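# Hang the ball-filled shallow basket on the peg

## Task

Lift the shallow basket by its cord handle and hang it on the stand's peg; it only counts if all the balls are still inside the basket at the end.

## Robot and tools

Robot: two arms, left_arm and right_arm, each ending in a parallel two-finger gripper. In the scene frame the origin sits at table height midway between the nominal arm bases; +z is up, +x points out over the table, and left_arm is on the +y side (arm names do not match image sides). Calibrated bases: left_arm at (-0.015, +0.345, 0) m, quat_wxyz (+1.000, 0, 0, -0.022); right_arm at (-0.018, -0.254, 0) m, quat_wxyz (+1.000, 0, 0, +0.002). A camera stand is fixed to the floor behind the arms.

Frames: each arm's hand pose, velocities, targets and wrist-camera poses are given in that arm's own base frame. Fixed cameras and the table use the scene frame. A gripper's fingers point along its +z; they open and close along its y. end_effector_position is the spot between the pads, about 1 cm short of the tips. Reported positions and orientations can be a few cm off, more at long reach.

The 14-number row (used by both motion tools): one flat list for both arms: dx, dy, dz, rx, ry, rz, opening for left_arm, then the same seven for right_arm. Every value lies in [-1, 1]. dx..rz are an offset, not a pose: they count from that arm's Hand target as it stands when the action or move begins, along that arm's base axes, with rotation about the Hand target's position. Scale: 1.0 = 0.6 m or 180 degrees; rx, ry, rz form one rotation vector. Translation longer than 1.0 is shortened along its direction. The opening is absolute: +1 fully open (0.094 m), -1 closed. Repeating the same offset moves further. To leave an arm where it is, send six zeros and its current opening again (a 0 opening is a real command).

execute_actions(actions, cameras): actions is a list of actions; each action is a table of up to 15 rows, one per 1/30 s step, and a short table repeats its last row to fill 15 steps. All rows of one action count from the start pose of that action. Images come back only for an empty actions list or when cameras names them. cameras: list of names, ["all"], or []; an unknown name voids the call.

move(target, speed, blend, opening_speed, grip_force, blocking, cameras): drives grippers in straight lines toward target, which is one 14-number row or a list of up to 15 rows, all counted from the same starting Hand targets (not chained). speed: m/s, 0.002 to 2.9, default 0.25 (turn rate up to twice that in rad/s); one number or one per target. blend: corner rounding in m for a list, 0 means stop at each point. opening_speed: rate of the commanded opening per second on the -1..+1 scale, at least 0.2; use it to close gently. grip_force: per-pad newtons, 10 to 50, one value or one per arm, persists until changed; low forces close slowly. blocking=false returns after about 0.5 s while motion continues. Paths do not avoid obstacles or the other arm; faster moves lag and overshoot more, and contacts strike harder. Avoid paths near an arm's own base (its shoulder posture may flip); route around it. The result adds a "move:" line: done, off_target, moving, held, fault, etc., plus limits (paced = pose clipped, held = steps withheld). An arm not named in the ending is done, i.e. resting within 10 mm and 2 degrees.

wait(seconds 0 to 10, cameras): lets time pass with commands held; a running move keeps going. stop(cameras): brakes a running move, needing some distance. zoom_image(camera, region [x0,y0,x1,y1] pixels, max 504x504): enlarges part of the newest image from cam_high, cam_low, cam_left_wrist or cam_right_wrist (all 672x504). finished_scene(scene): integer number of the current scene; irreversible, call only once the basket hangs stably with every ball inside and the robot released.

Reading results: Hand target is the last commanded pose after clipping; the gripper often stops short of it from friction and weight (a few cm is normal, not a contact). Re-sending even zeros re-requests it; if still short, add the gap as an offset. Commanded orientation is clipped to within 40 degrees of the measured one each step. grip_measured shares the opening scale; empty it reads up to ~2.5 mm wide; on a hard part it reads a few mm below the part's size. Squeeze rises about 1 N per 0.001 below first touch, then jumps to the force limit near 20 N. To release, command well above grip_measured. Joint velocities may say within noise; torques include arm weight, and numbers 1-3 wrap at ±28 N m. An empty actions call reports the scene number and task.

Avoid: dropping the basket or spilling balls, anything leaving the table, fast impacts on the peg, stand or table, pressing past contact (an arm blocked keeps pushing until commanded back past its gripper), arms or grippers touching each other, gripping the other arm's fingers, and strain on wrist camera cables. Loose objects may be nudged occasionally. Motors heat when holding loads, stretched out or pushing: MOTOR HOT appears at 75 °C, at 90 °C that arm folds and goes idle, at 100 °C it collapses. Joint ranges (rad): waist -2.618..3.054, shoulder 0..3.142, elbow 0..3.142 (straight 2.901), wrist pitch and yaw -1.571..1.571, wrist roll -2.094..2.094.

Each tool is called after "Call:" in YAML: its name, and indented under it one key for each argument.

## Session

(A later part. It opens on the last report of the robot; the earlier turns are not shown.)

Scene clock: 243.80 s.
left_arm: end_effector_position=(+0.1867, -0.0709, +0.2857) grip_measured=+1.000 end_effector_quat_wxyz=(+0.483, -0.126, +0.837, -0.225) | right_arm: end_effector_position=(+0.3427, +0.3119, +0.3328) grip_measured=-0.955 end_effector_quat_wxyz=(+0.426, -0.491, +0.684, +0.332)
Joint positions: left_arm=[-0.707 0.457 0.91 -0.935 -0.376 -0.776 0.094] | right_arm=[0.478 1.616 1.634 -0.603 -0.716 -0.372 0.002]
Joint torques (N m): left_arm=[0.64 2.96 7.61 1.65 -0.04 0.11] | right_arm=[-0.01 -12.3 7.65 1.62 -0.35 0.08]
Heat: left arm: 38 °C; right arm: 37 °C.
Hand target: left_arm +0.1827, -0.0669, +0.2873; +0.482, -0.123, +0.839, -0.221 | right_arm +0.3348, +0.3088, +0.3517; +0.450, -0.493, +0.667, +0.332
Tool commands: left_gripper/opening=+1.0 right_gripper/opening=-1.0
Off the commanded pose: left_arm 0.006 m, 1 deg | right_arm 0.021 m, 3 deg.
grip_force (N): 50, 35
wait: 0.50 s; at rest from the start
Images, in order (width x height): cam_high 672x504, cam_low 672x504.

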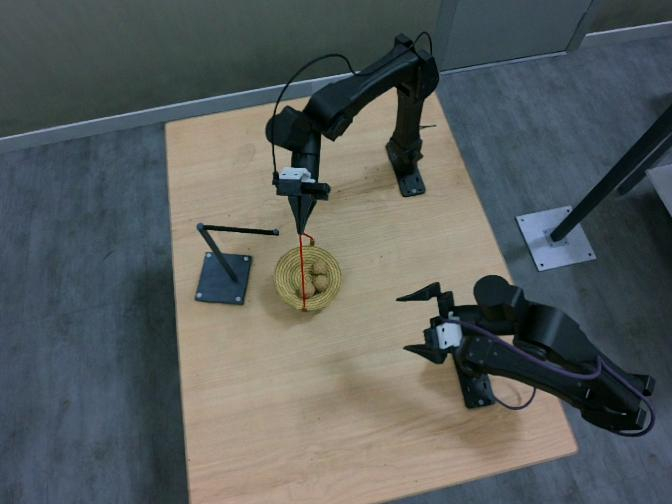

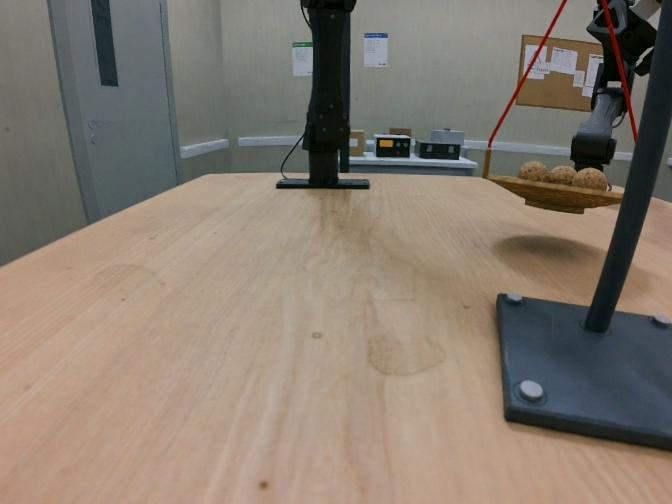

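Call:
move:
  target: [0,0,0, 0,0,0,1, 0.0,-0.014,0.035,0,0,0,-1]
  cameras: ["all"]
  speed: 0.04

Call:
zoom_image:
  camera: "cam_left_wrist"
  region: [500, 20, 672, 220]

Call:
zoom_image:
  camera: "cam_high"
  region: [180, 160, 400, 325]

Scene clock: 261.87 s.
left_arm: end_effector_position=(+0.1867, -0.0709, +0.2857) grip_measured=+1.000 end_effector_quat_wxyz=(+0.483, -0.126, +0.837, -0.225) | right_arm: end_effector_position=(+0.3421, +0.3028, +0.3392) grip_measured=-0.955 end_effector_quat_wxyz=(+0.417, -0.484, +0.695, +0.330)
Joint positions: left_arm=[-0.707 0.457 0.91 -0.935 -0.376 -0.776 0.094] | right_arm=[0.46 1.616 1.68 -0.679 -0.717 -0.374 0.002]
Joint torques (N m): left_arm=[0.61 2.95 7.61 1.66 -0.04 0.11] | right_arm=[-0.4 -11.29 12.59 1.39 -0.56 -0.05]
Heat: left arm: 38 °C; right arm: 36 °C.
Hand target: left_arm +0.1827, -0.0669, +0.2873; +0.482, -0.123, +0.839, -0.221 | right_arm +0.3348, +0.3004, +0.3726; +0.449, -0.493, +0.667, +0.332
Off the commanded pose: left_arm 0.006 m, 1 deg | right_arm 0.034 m, 5 deg.
grip_force (N): 50, 35
move: off_target (right_arm)

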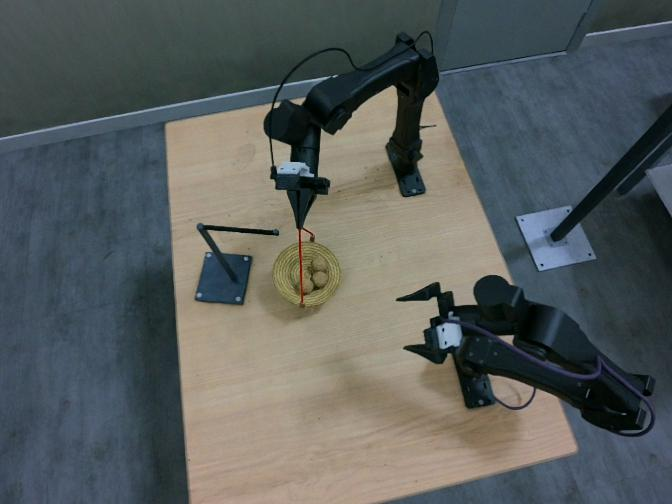

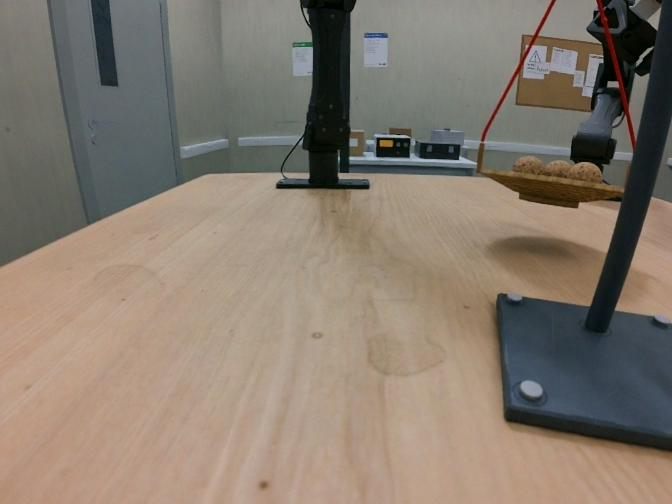

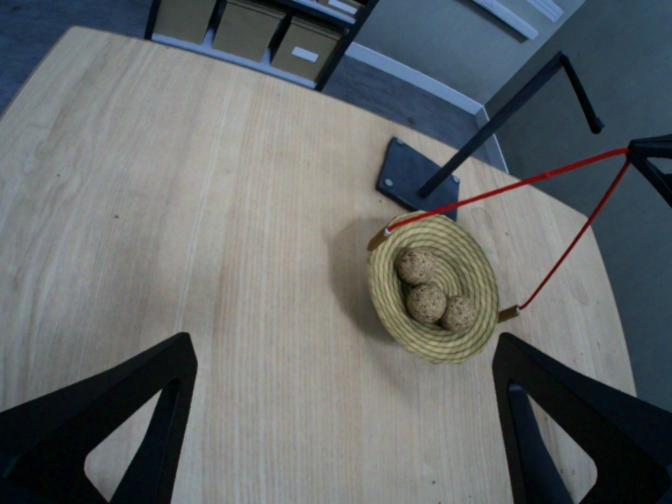

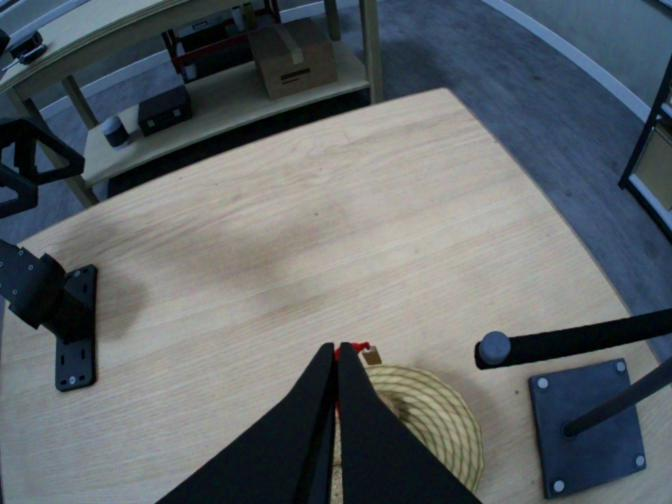

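Scaled by 2.520 from the camera's 672x504 image, which has a finer 960x720 frame.

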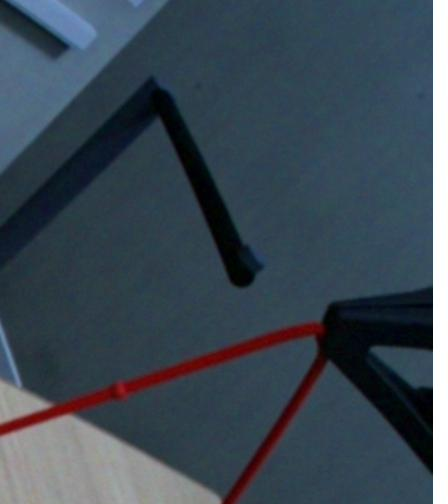

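Scaled by 2.291 from the camera's 672x504 image, which has a finer 960x720 frame.

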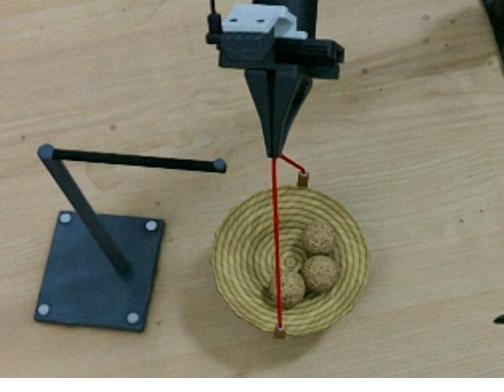

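Call:
move:
  target: [0,0,0, 0,0,0,1, 0.0,0.0,0.02,0,0,0,-1]
  cameras: ["cam_high","cam_right_wrist"]
  speed: 0.04

Call:
zoom_image:
  camera: "cam_high"
  region: [180, 160, 400, 325]

Scene clock: 267.50 s.
left_arm: end_effector_position=(+0.1867, -0.0709, +0.2857) grip_measured=+1.000 end_effector_quat_wxyz=(+0.483, -0.126, +0.837, -0.225) | right_arm: end_effector_position=(+0.3385, +0.3013, +0.3607) grip_measured=-0.955 end_effector_quat_wxyz=(+0.426, -0.486, +0.689, +0.329)
Joint positions: left_arm=[-0.707 0.457 0.91 -0.935 -0.376 -0.776 0.094] | right_arm=[0.46 1.616 1.755 -0.732 -0.718 -0.375 0.002]
Joint torques (N m): left_arm=[0.64 2.95 7.62 1.65 -0.05 0.11] | right_arm=[-0.43 -9.32 12.37 1.42 -0.54 -0.05]
Heat: left arm: 38 °C; right arm: 38 °C.
Hand target: left_arm +0.1827, -0.0669, +0.2873; +0.482, -0.123, +0.839, -0.221 | right_arm +0.3348, +0.3004, +0.3847; +0.450, -0.493, +0.667, +0.332
Off the commanded pose: left_arm 0.006 m, 1 deg | right_arm 0.024 m, 4 deg.
grip_force (N): 50, 35
move: off_target (right_arm)
Images, in order (width x height): cam_high 672x504, cam_right_wrist 672x504.

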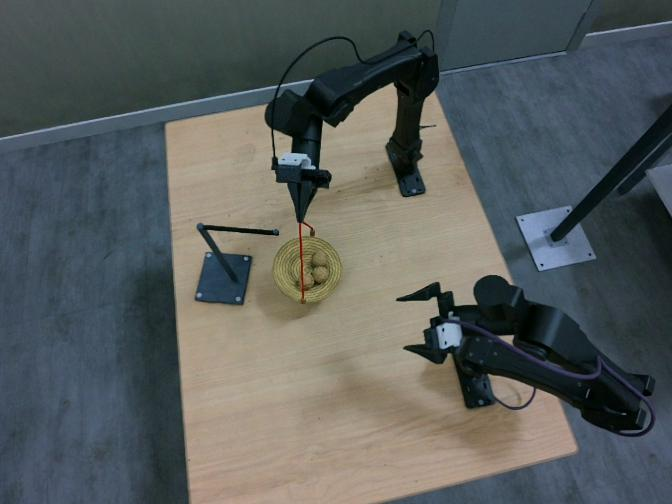

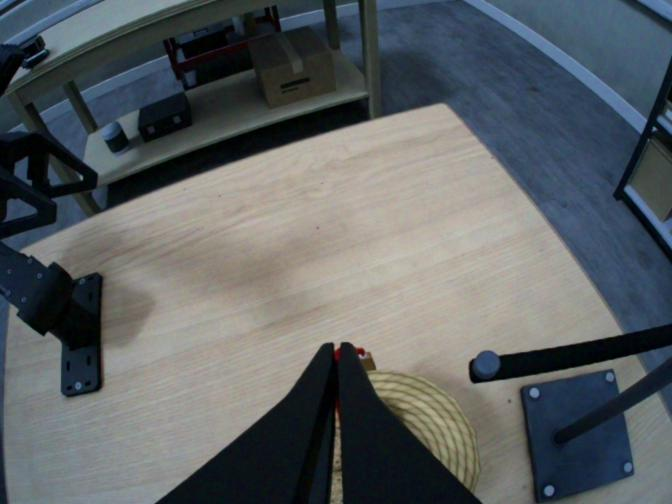

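Scaled by 2.291 from the camera's 672x504 image, which has a finer 960x720 frame.

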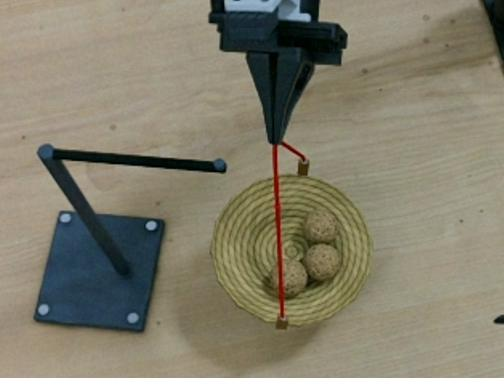

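Call:
move:
  target: [0,0,0, 0,0,0,1, 0.14,-0.0375,0.0,0,0,0,-1]
  cameras: ["all"]
  speed: 0.03

Call:
zoom_image:
  camera: "cam_left_wrist"
  region: [420, 20, 672, 270]

Call:
zoom_image:
  camera: "cam_high"
  region: [180, 160, 400, 325]

Scene clock: 275.73 s.
left_arm: end_effector_position=(+0.1867, -0.0709, +0.2857) grip_measured=+1.000 end_effector_quat_wxyz=(+0.483, -0.126, +0.837, -0.225) | right_arm: end_effector_position=(+0.4147, +0.2751, +0.3808) grip_measured=-0.955 end_effector_quat_wxyz=(+0.445, -0.486, +0.678, +0.324)
Joint positions: left_arm=[-0.707 0.457 0.91 -0.935 -0.376 -0.776 0.094] | right_arm=[0.311 1.898 2.173 -0.902 -0.837 -0.486 0.002]
Joint torques (N m): left_arm=[0.62 2.95 7.61 1.65 -0.04 0.11] | right_arm=[-0.38 -8.18 11.86 1.33 -0.63 -0.05]
Heat: left arm: 38 °C; right arm: 40 °C.
Hand target: left_arm +0.1827, -0.0669, +0.2873; +0.482, -0.123, +0.839, -0.221 | right_arm +0.4188, +0.2778, +0.3847; +0.450, -0.493, +0.667, +0.332
Off the commanded pose: left_arm 0.006 m, 1 deg | right_arm 0.006 m, 2 deg.
grip_force (N): 50, 35
move: done

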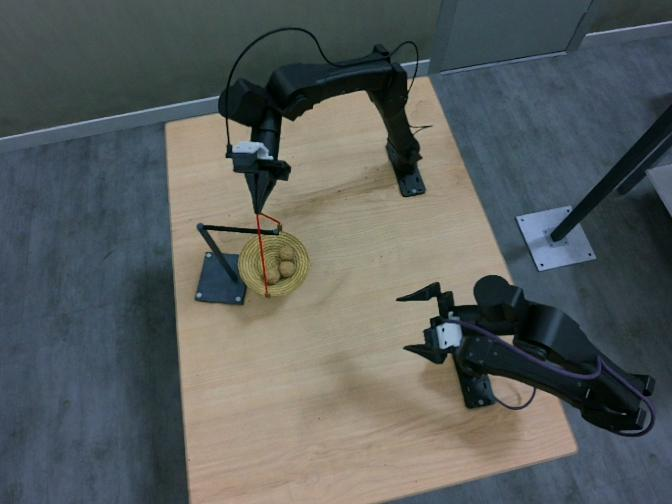

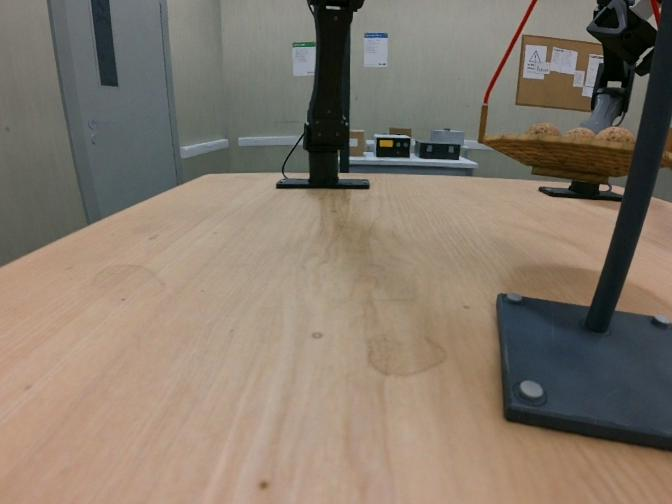

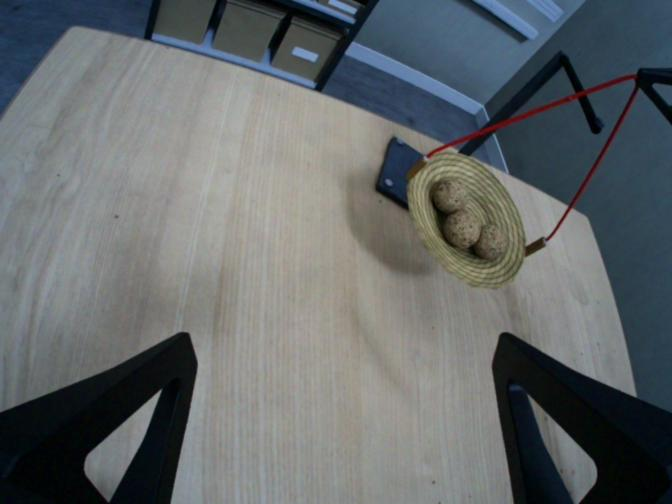

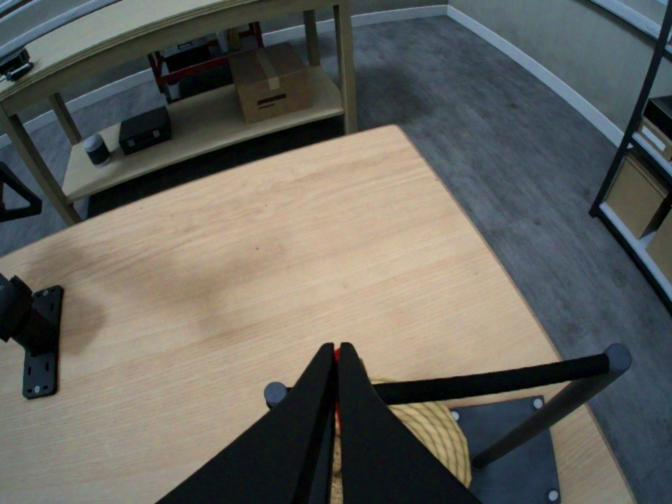

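Scaled by 2.000 from the camera's 672x504 image, which has a finer 960x720 frame.

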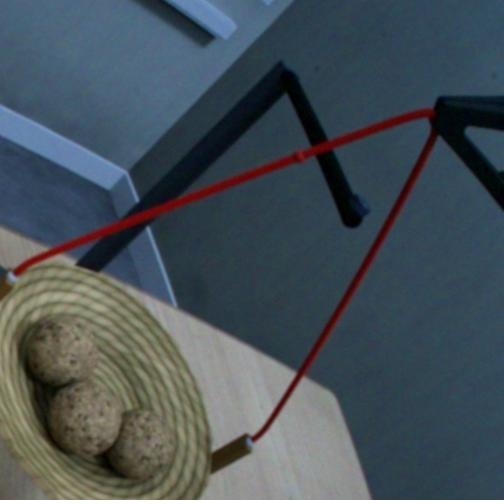

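Scaled by 2.291 from the camera's 672x504 image, which has a finer 960x720 frame.

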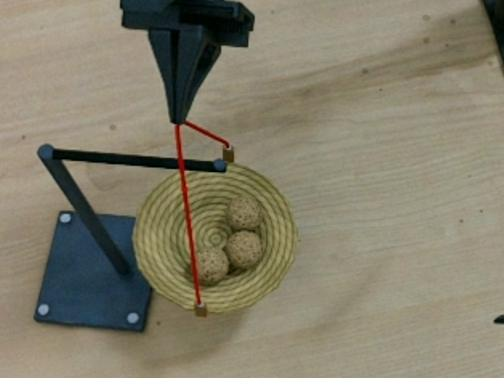

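Call:
move:
  target: [0,0,0, 0,0,0,1, 0.0,0.008,-0.05,0,0,0,-1]
  cameras: ["cam_high","cam_right_wrist","cam_left_wrist"]
  speed: 0.03

Call:
zoom_image:
  camera: "cam_left_wrist"
  region: [420, 20, 672, 270]

Call:
zoom_image:
  camera: "cam_high"
  region: [180, 160, 400, 325]

Scene clock: 280.83 s.
left_arm: end_effector_position=(+0.1867, -0.0709, +0.2857) grip_measured=+1.000 end_effector_quat_wxyz=(+0.483, -0.126, +0.837, -0.225) | right_arm: end_effector_position=(+0.4276, +0.2794, +0.3402) grip_measured=-0.955 end_effector_quat_wxyz=(+0.434, -0.484, +0.685, +0.328)
Joint positions: left_arm=[-0.707 0.457 0.91 -0.935 -0.376 -0.776 0.094] | right_arm=[0.311 1.898 2.014 -0.771 -0.838 -0.487 0.002]
Joint torques (N m): left_arm=[0.65 2.95 7.58 1.66 -0.04 0.11] | right_arm=[0.5 -13.48 7.41 1.5 -0.54 0.01]
Heat: left arm: 38 °C; right arm: 40 °C.
Hand target: left_arm +0.1827, -0.0669, +0.2873; +0.482, -0.123, +0.839, -0.221 | right_arm +0.4188, +0.2826, +0.3547; +0.450, -0.493, +0.667, +0.332
Off the commanded pose: left_arm 0.006 m, 1 deg | right_arm 0.017 m, 3 deg.
grip_force (N): 50, 35
move: off_target (right_arm)
Images, in order (width x height): cam_high 672x504, cam_left_wrist 672x504, cam_right_wrist 672x504.

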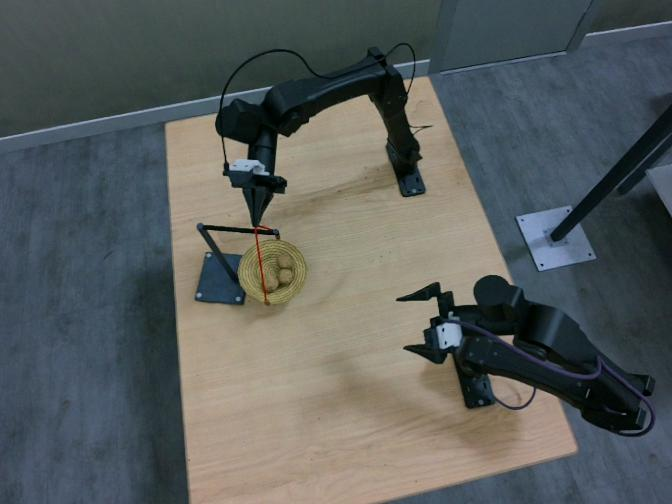

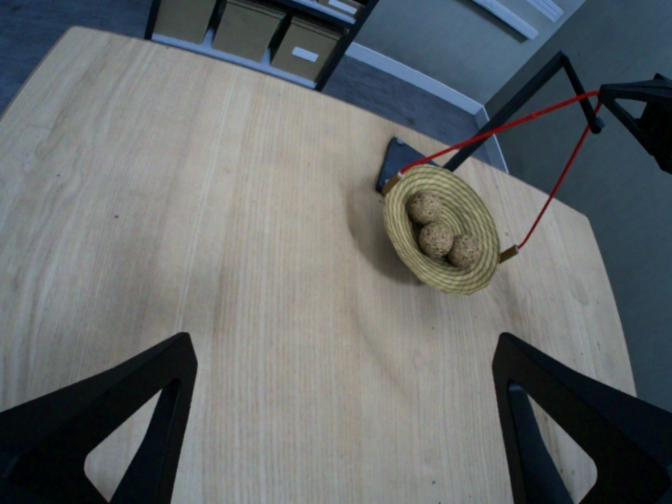

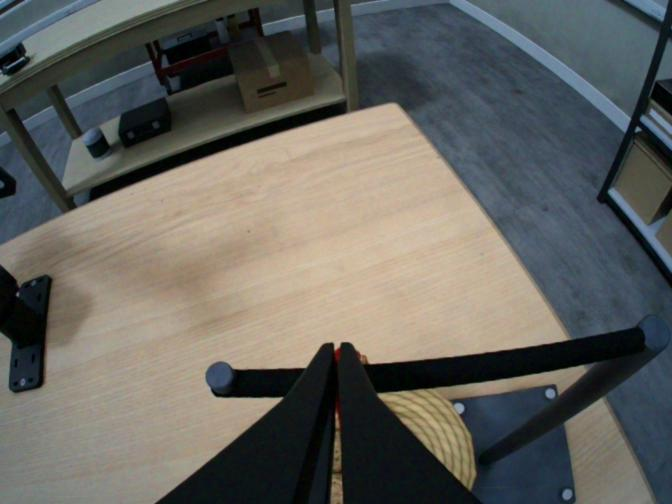

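Scaled by 2.000 from the camera's 672x504 image, which has a finer 960x720 frame.

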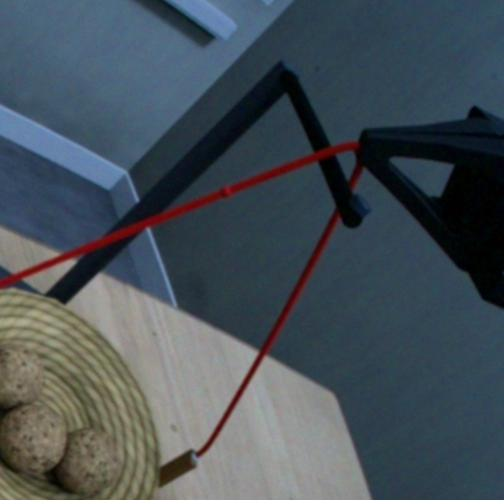

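Scaled by 2.291 from the camera's 672x504 image, which has a finer 960x720 frame.

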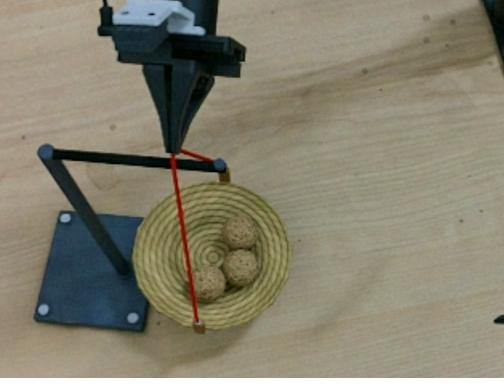

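Call:
zoom_image:
  camera: "cam_left_wrist"
  region: [550, 70, 640, 160]

Call:
zoom_image:
  camera: "cam_high"
  region: [190, 200, 310, 290]

Call:
zoom_image:
  camera: "cam_right_wrist"
  region: [190, 310, 490, 504]

Scaled by 5.600 from the camera's 672x504 image, which has a finer 960x720 frame.

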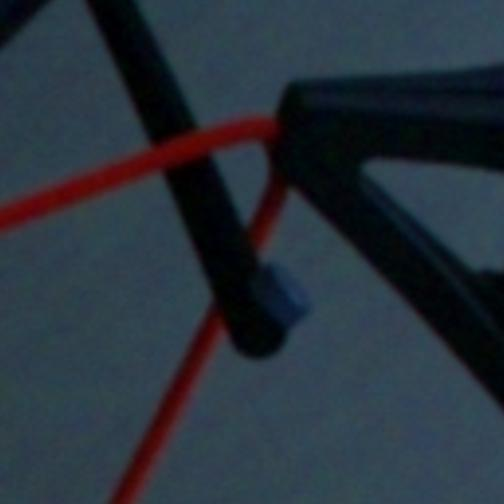

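Scaled by 4.200 from the camera's 672x504 image, which has a finer 960x720 frame.

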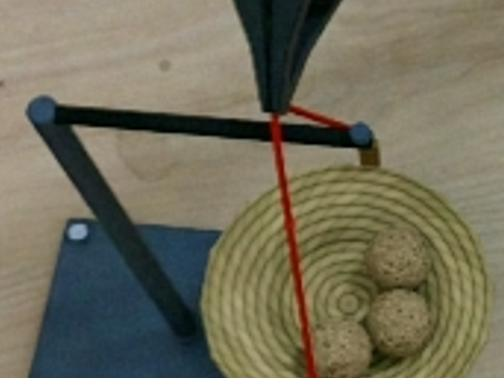

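Scaled by 1.680 from the camera's 672x504 image, which has a finer 960x720 frame.

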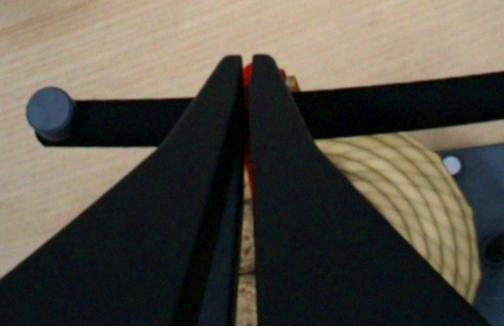

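Call:
move:
  target: [0,0,0, 0,0,0,1, 0.0,-0.002,-0.02,0,0,0,-1]
  cameras: ["cam_high","cam_right_wrist","cam_left_wrist"]
  speed: 0.02

Call:
zoom_image:
  camera: "cam_left_wrist"
  region: [550, 70, 640, 160]

Call:
zoom_image:
  camera: "cam_high"
  region: [190, 200, 310, 290]

Call:
zoom_image:
  camera: "cam_right_wrist"
  region: [190, 310, 490, 504]

Scene clock: 290.00 s.
left_arm: end_effector_position=(+0.1867, -0.0709, +0.2857) grip_measured=+1.000 end_effector_quat_wxyz=(+0.483, -0.126, +0.837, -0.225) | right_arm: end_effector_position=(+0.4280, +0.2811, +0.3299) grip_measured=-0.955 end_effector_quat_wxyz=(+0.436, -0.486, +0.680, +0.332)
Joint positions: left_arm=[-0.707 0.457 0.91 -0.935 -0.376 -0.776 0.094] | right_arm=[0.311 1.886 1.946 -0.709 -0.85 -0.487 0.002]
Joint torques (N m): left_arm=[0.64 2.95 7.61 1.65 -0.05 0.11] | right_arm=[0.32 -14.09 6.82 1.43 -0.42 -0.01]
Heat: left arm: 39 °C; right arm: 39 °C.
Hand target: left_arm +0.1827, -0.0669, +0.2873; +0.482, -0.123, +0.839, -0.221 | right_arm +0.4188, +0.2814, +0.3428; +0.450, -0.493, +0.667, +0.332
Off the commanded pose: left_arm 0.006 m, 1 deg | right_arm 0.016 m, 2 deg.
grip_force (N): 50, 35
move: off_target (right_arm)
Images, in order (width x height): cam_high 672x504, cam_left_wrist 672x504, cam_right_wrist 672x504.

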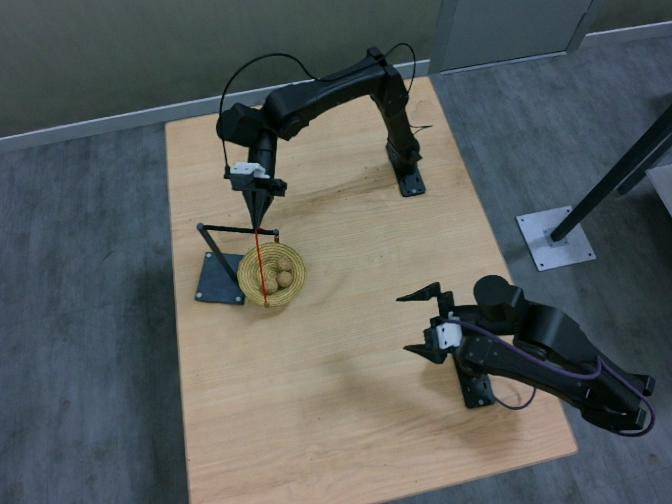

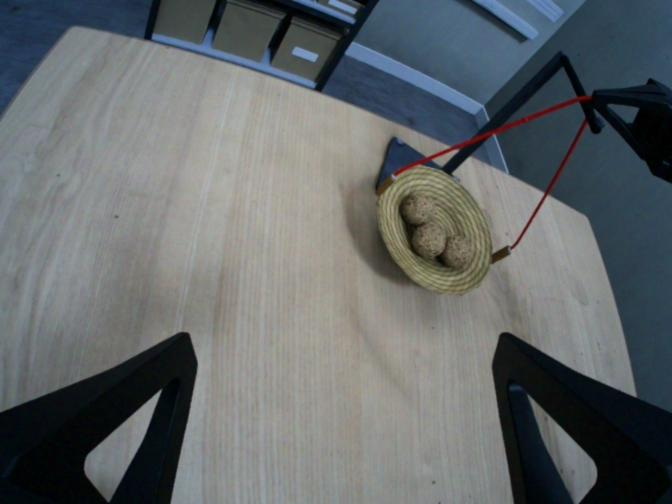

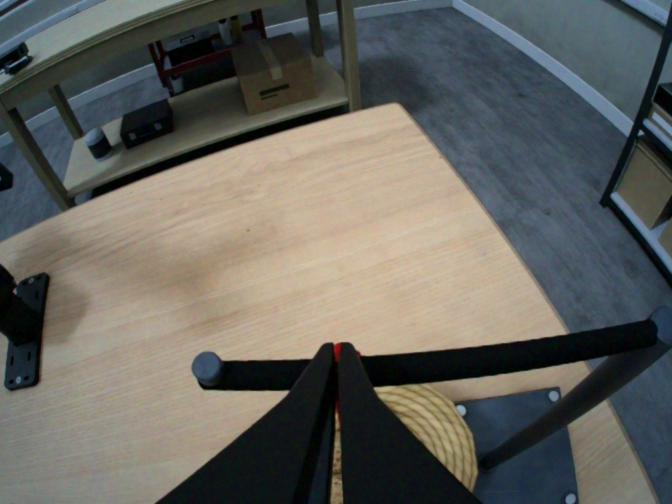

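Scaled by 5.600 from the camera's 672x504 image, which has a finer 960x720 frame.

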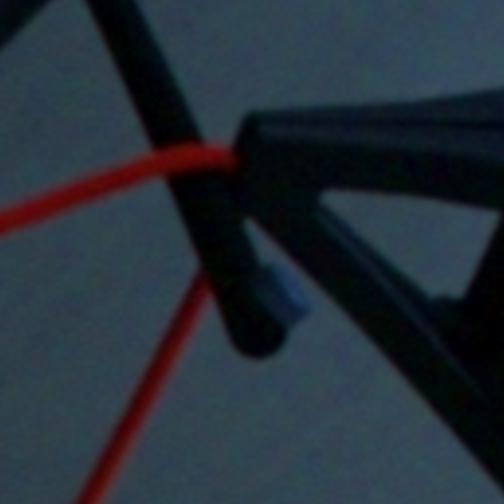

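Scaled by 4.200 from the camera's 672x504 image, which has a finer 960x720 frame.

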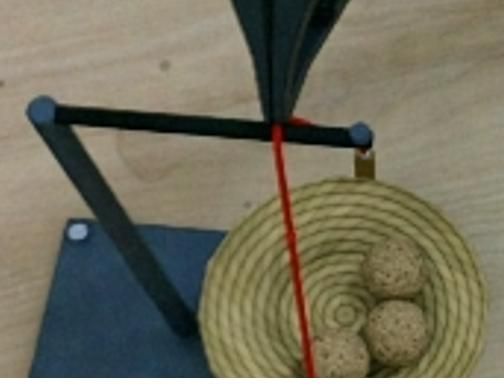

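Scaled by 1.680 from the camera's 672x504 image, which has a finer 960x720 frame.

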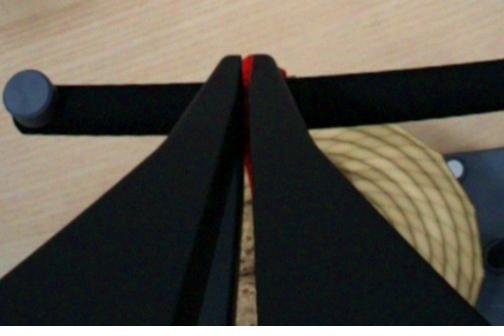

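Call:
move:
  target: [0,0,0, 0,0,0,1, 0.0,-0.004,-0.013,0,0,0,-1]
  cameras: ["cam_high","cam_right_wrist","cam_left_wrist"]
  speed: 0.02

Call:
zoom_image:
  camera: "cam_left_wrist"
  region: [550, 70, 640, 160]

Call:
zoom_image:
  camera: "cam_high"
  region: [190, 200, 310, 290]

Call:
zoom_image:
  camera: "cam_right_wrist"
  region: [190, 310, 490, 504]

Scene clock: 300.27 s.
left_arm: end_effector_position=(+0.1867, -0.0709, +0.2857) grip_measured=+1.000 end_effector_quat_wxyz=(+0.483, -0.126, +0.837, -0.225) | right_arm: end_effector_position=(+0.4270, +0.2818, +0.3292) grip_measured=-0.955 end_effector_quat_wxyz=(+0.445, -0.490, +0.672, +0.333)
Joint positions: left_arm=[-0.707 0.457 0.91 -0.935 -0.376 -0.776 0.094] | right_arm=[0.311 1.868 1.902 -0.658 -0.859 -0.488 0.002]
Joint torques (N m): left_arm=[0.65 2.95 7.6 1.65 -0.04 0.11] | right_arm=[-0.12 -13.57 6.57 1.28 -0.37 -0.05]
Heat: left arm: 39 °C; right arm: 38 °C.
Hand target: left_arm +0.1827, -0.0669, +0.2873; +0.482, -0.123, +0.839, -0.221 | right_arm +0.4187, +0.2790, +0.3349; +0.449, -0.493, +0.667, +0.332
Off the commanded pose: left_arm 0.006 m, 1 deg | right_arm 0.010 m, 1 deg.
grip_force (N): 50, 35
move: done
Images, in order (width x height): cam_high 672x504, cam_left_wrist 672x504, cam_right_wrist 672x504.

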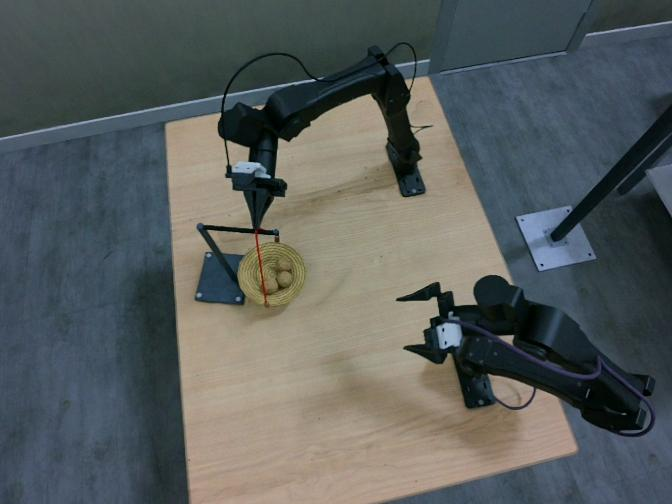

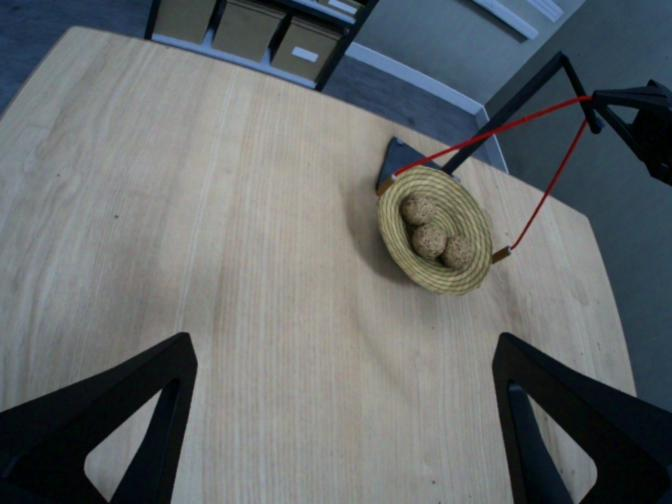

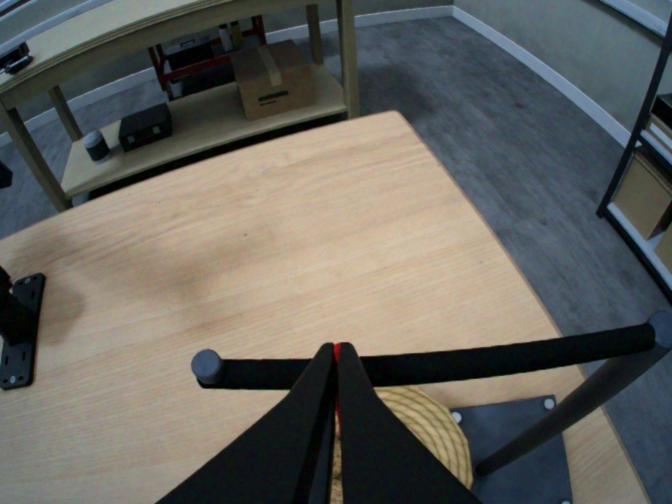

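Scaled by 5.600 from the camera's 672x504 image, which has a finer 960x720 frame.

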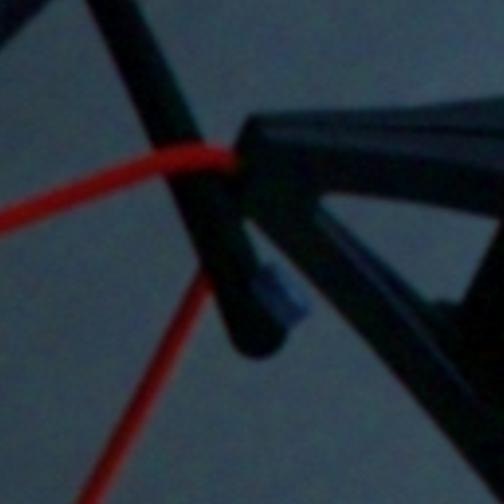

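Scaled by 4.200 from the camera's 672x504 image, which has a finer 960x720 frame.

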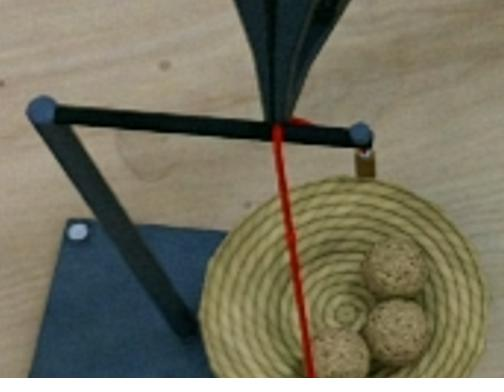

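Scaled by 1.680 from the camera's 672x504 image, which has a finer 960x720 frame.

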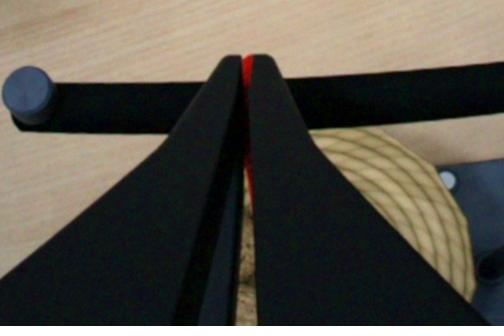

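Call:
move:
  target: [0,0,0, 0,0,0,1, 0.0,0.0,0.003,0,0,0,-0.5]
  cameras: ["cam_high","cam_right_wrist","cam_left_wrist","cam_low"]
  speed: 0.02
  opening_speed: 0.2

Call:
zoom_image:
  camera: "cam_left_wrist"
  region: [550, 70, 640, 160]

Call:
zoom_image:
  camera: "cam_high"
  region: [190, 200, 310, 290]

Call:
zoom_image:
  camera: "cam_right_wrist"
  region: [190, 310, 490, 504]

Scene clock: 307.33 s.
left_arm: end_effector_position=(+0.1867, -0.0709, +0.2857) grip_measured=+1.000 end_effector_quat_wxyz=(+0.483, -0.126, +0.837, -0.225) | right_arm: end_effector_position=(+0.4270, +0.2819, +0.3292) grip_measured=-0.502 end_effector_quat_wxyz=(+0.445, -0.490, +0.672, +0.333)
Joint positions: left_arm=[-0.707 0.457 0.91 -0.935 -0.376 -0.776 0.094] | right_arm=[0.311 1.868 1.902 -0.658 -0.859 -0.488 0.023]
Joint torques (N m): left_arm=[0.62 2.95 7.6 1.66 -0.04 0.11] | right_arm=[-0.12 -13.39 7.42 1.22 -0.38 -0.04]
Heat: left arm: 39 °C; right arm: 38 °C.
Hand target: left_arm +0.1827, -0.0669, +0.2873; +0.482, -0.123, +0.839, -0.221 | right_arm +0.4188, +0.2790, +0.3367; +0.450, -0.493, +0.667, +0.332
Off the commanded pose: left_arm 0.006 m, 1 deg | right_arm 0.011 m, 1 deg.
grip_force (N): 50, 35
move: off_target (right_arm)

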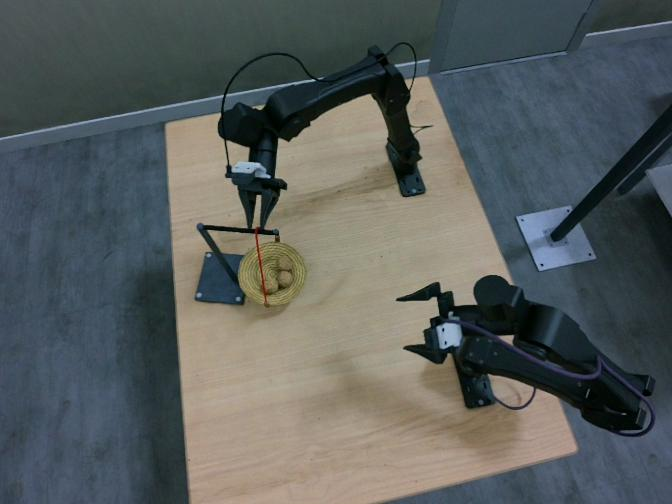

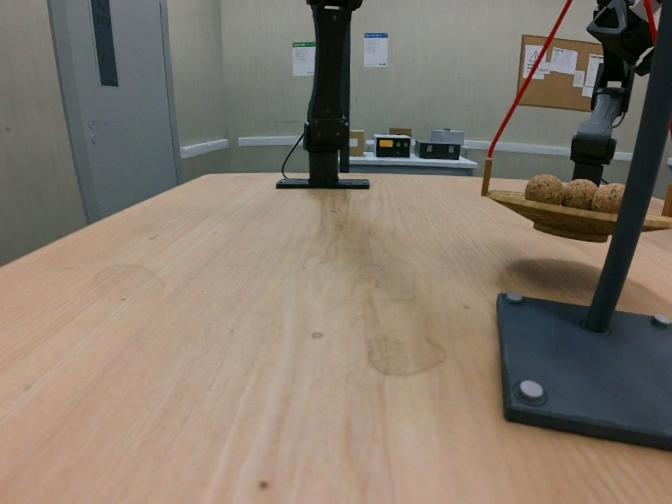

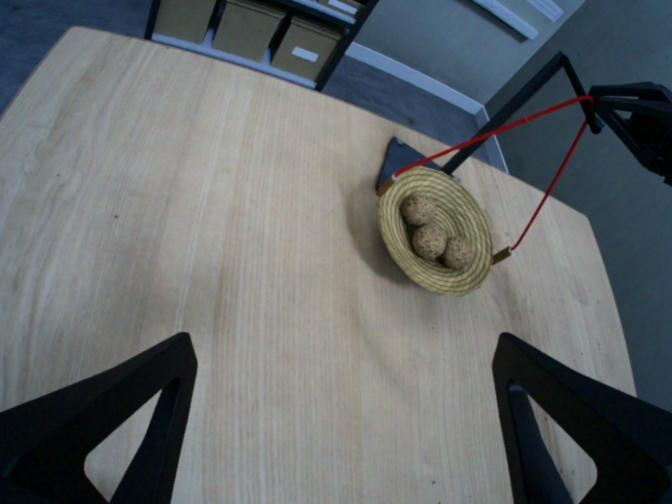

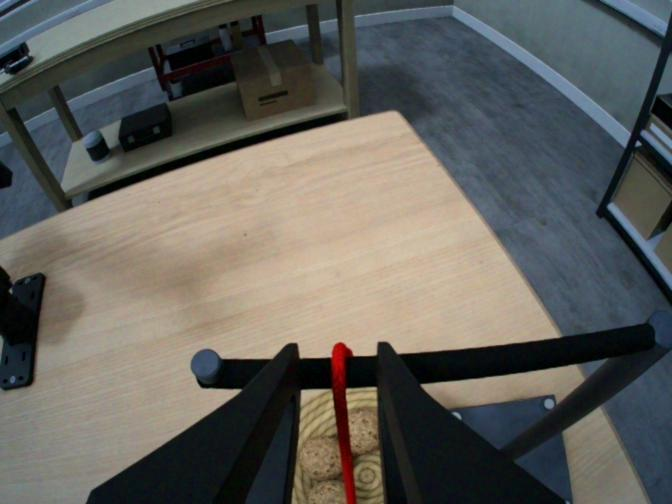

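Scaled by 5.600 from the camera's 672x504 image, which has a finer 960x720 frame.

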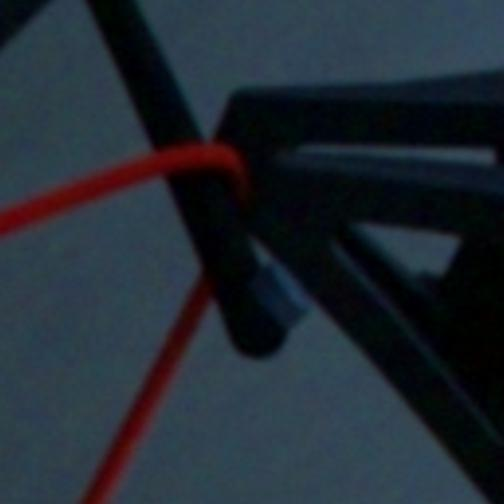

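Scaled by 4.200 from the camera's 672x504 image, which has a finer 960x720 frame.

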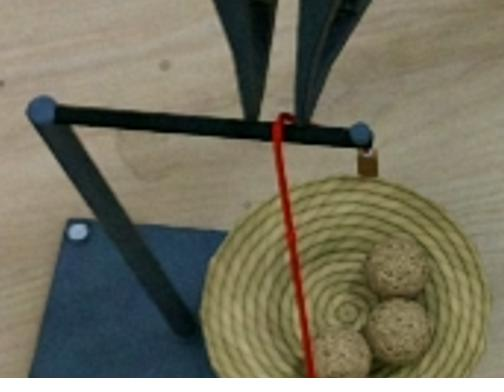

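Scaled by 1.680 from the camera's 672x504 image, which has a finer 960x720 frame.

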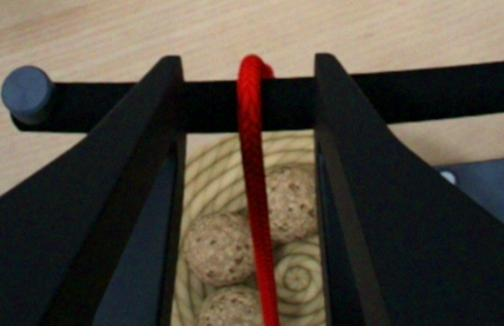

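Call:
move:
  target:
    - [0,0,0, 0,0,0,1, 0.0,0.0,0.035,0,0,0,-0.5]
    - [0,0,0, 0,0,0,1, -0.053,-0.177,0.11,0,0,0,-0.5]
  cameras: ["cam_high","cam_right_wrist","cam_left_wrist","cam_low"]
  speed: 0.05
  blend: [0.01,0]

Call:
zoom_image:
  camera: "cam_left_wrist"
  region: [360, 40, 660, 340]

Scene clock: 313.30 s.
left_arm: end_effector_position=(+0.1867, -0.0709, +0.2857) grip_measured=+1.000 end_effector_quat_wxyz=(+0.483, -0.126, +0.837, -0.225) | right_arm: end_effector_position=(+0.3927, +0.1724, +0.3928) grip_measured=-0.502 end_effector_quat_wxyz=(+0.443, -0.488, +0.676, +0.328)
Joint positions: left_arm=[-0.707 0.457 0.91 -0.935 -0.376 -0.776 0.094] | right_arm=[0.039 1.851 2.229 -1.273 -1.045 -0.813 0.023]
Joint torques (N m): left_arm=[0.65 2.95 7.62 1.65 -0.04 0.11] | right_arm=[-0.25 -9.52 9.89 0.82 -0.71 -0.04]
Motor temperatures (°C): left_arm=[25 26 39 37 26 22 24] | right_arm=[25 36 38 35 28 26 27]
Heat: left arm: 39 °C; right arm: 38 °C.
Hand target: left_arm +0.1827, -0.0669, +0.2873; +0.482, -0.123, +0.839, -0.221 | right_arm +0.3870, +0.1728, +0.4027; +0.449, -0.493, +0.667, +0.332
Off the commanded pose: left_arm 0.006 m, 1 deg | right_arm 0.011 m, 1 deg.
grip_force (N): 50, 35
move: off_target (right_arm)

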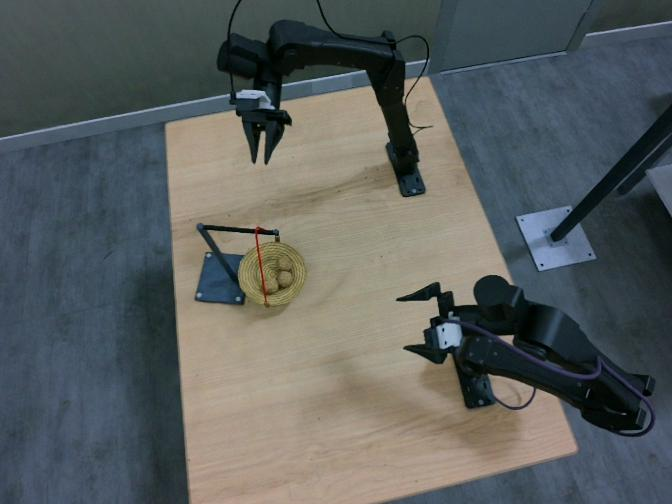

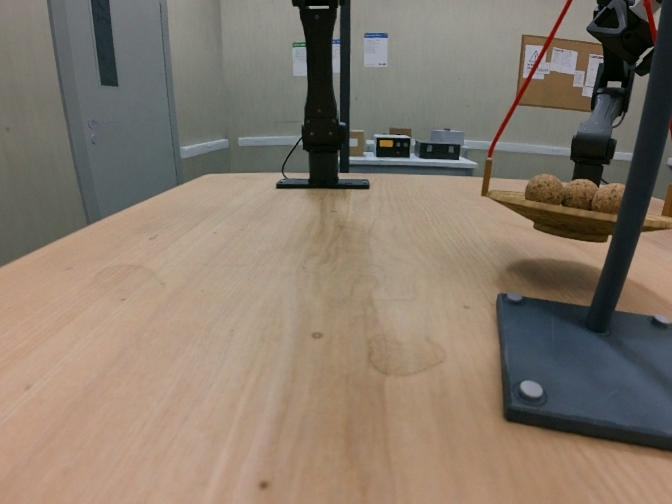

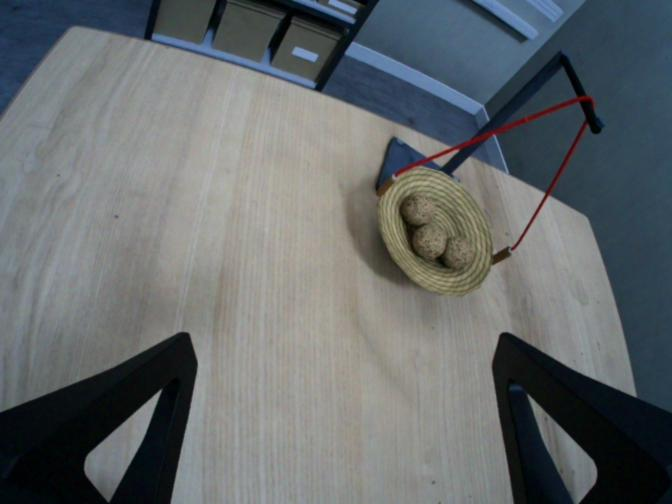

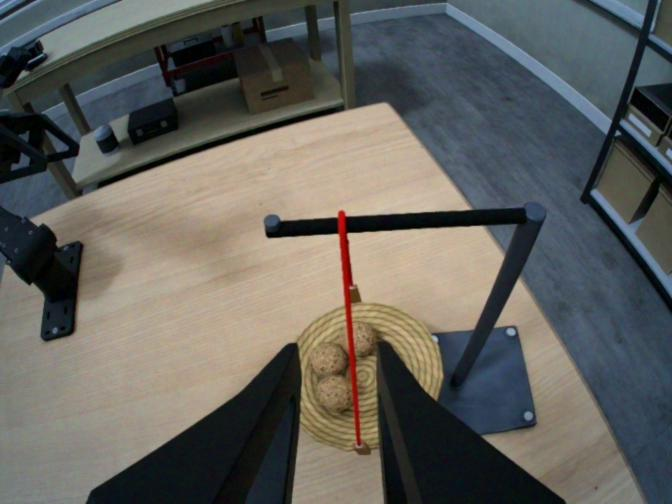

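Scaled by 1.680 from the camera's 672x504 image, which has a finer 960x720 frame.

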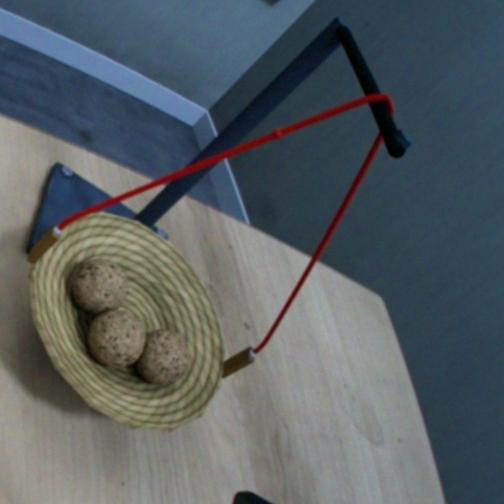

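Hung with all three balls inside, robot clear.

Call:
finished_scene:
  scene: 1

The scene is finished: the task was done.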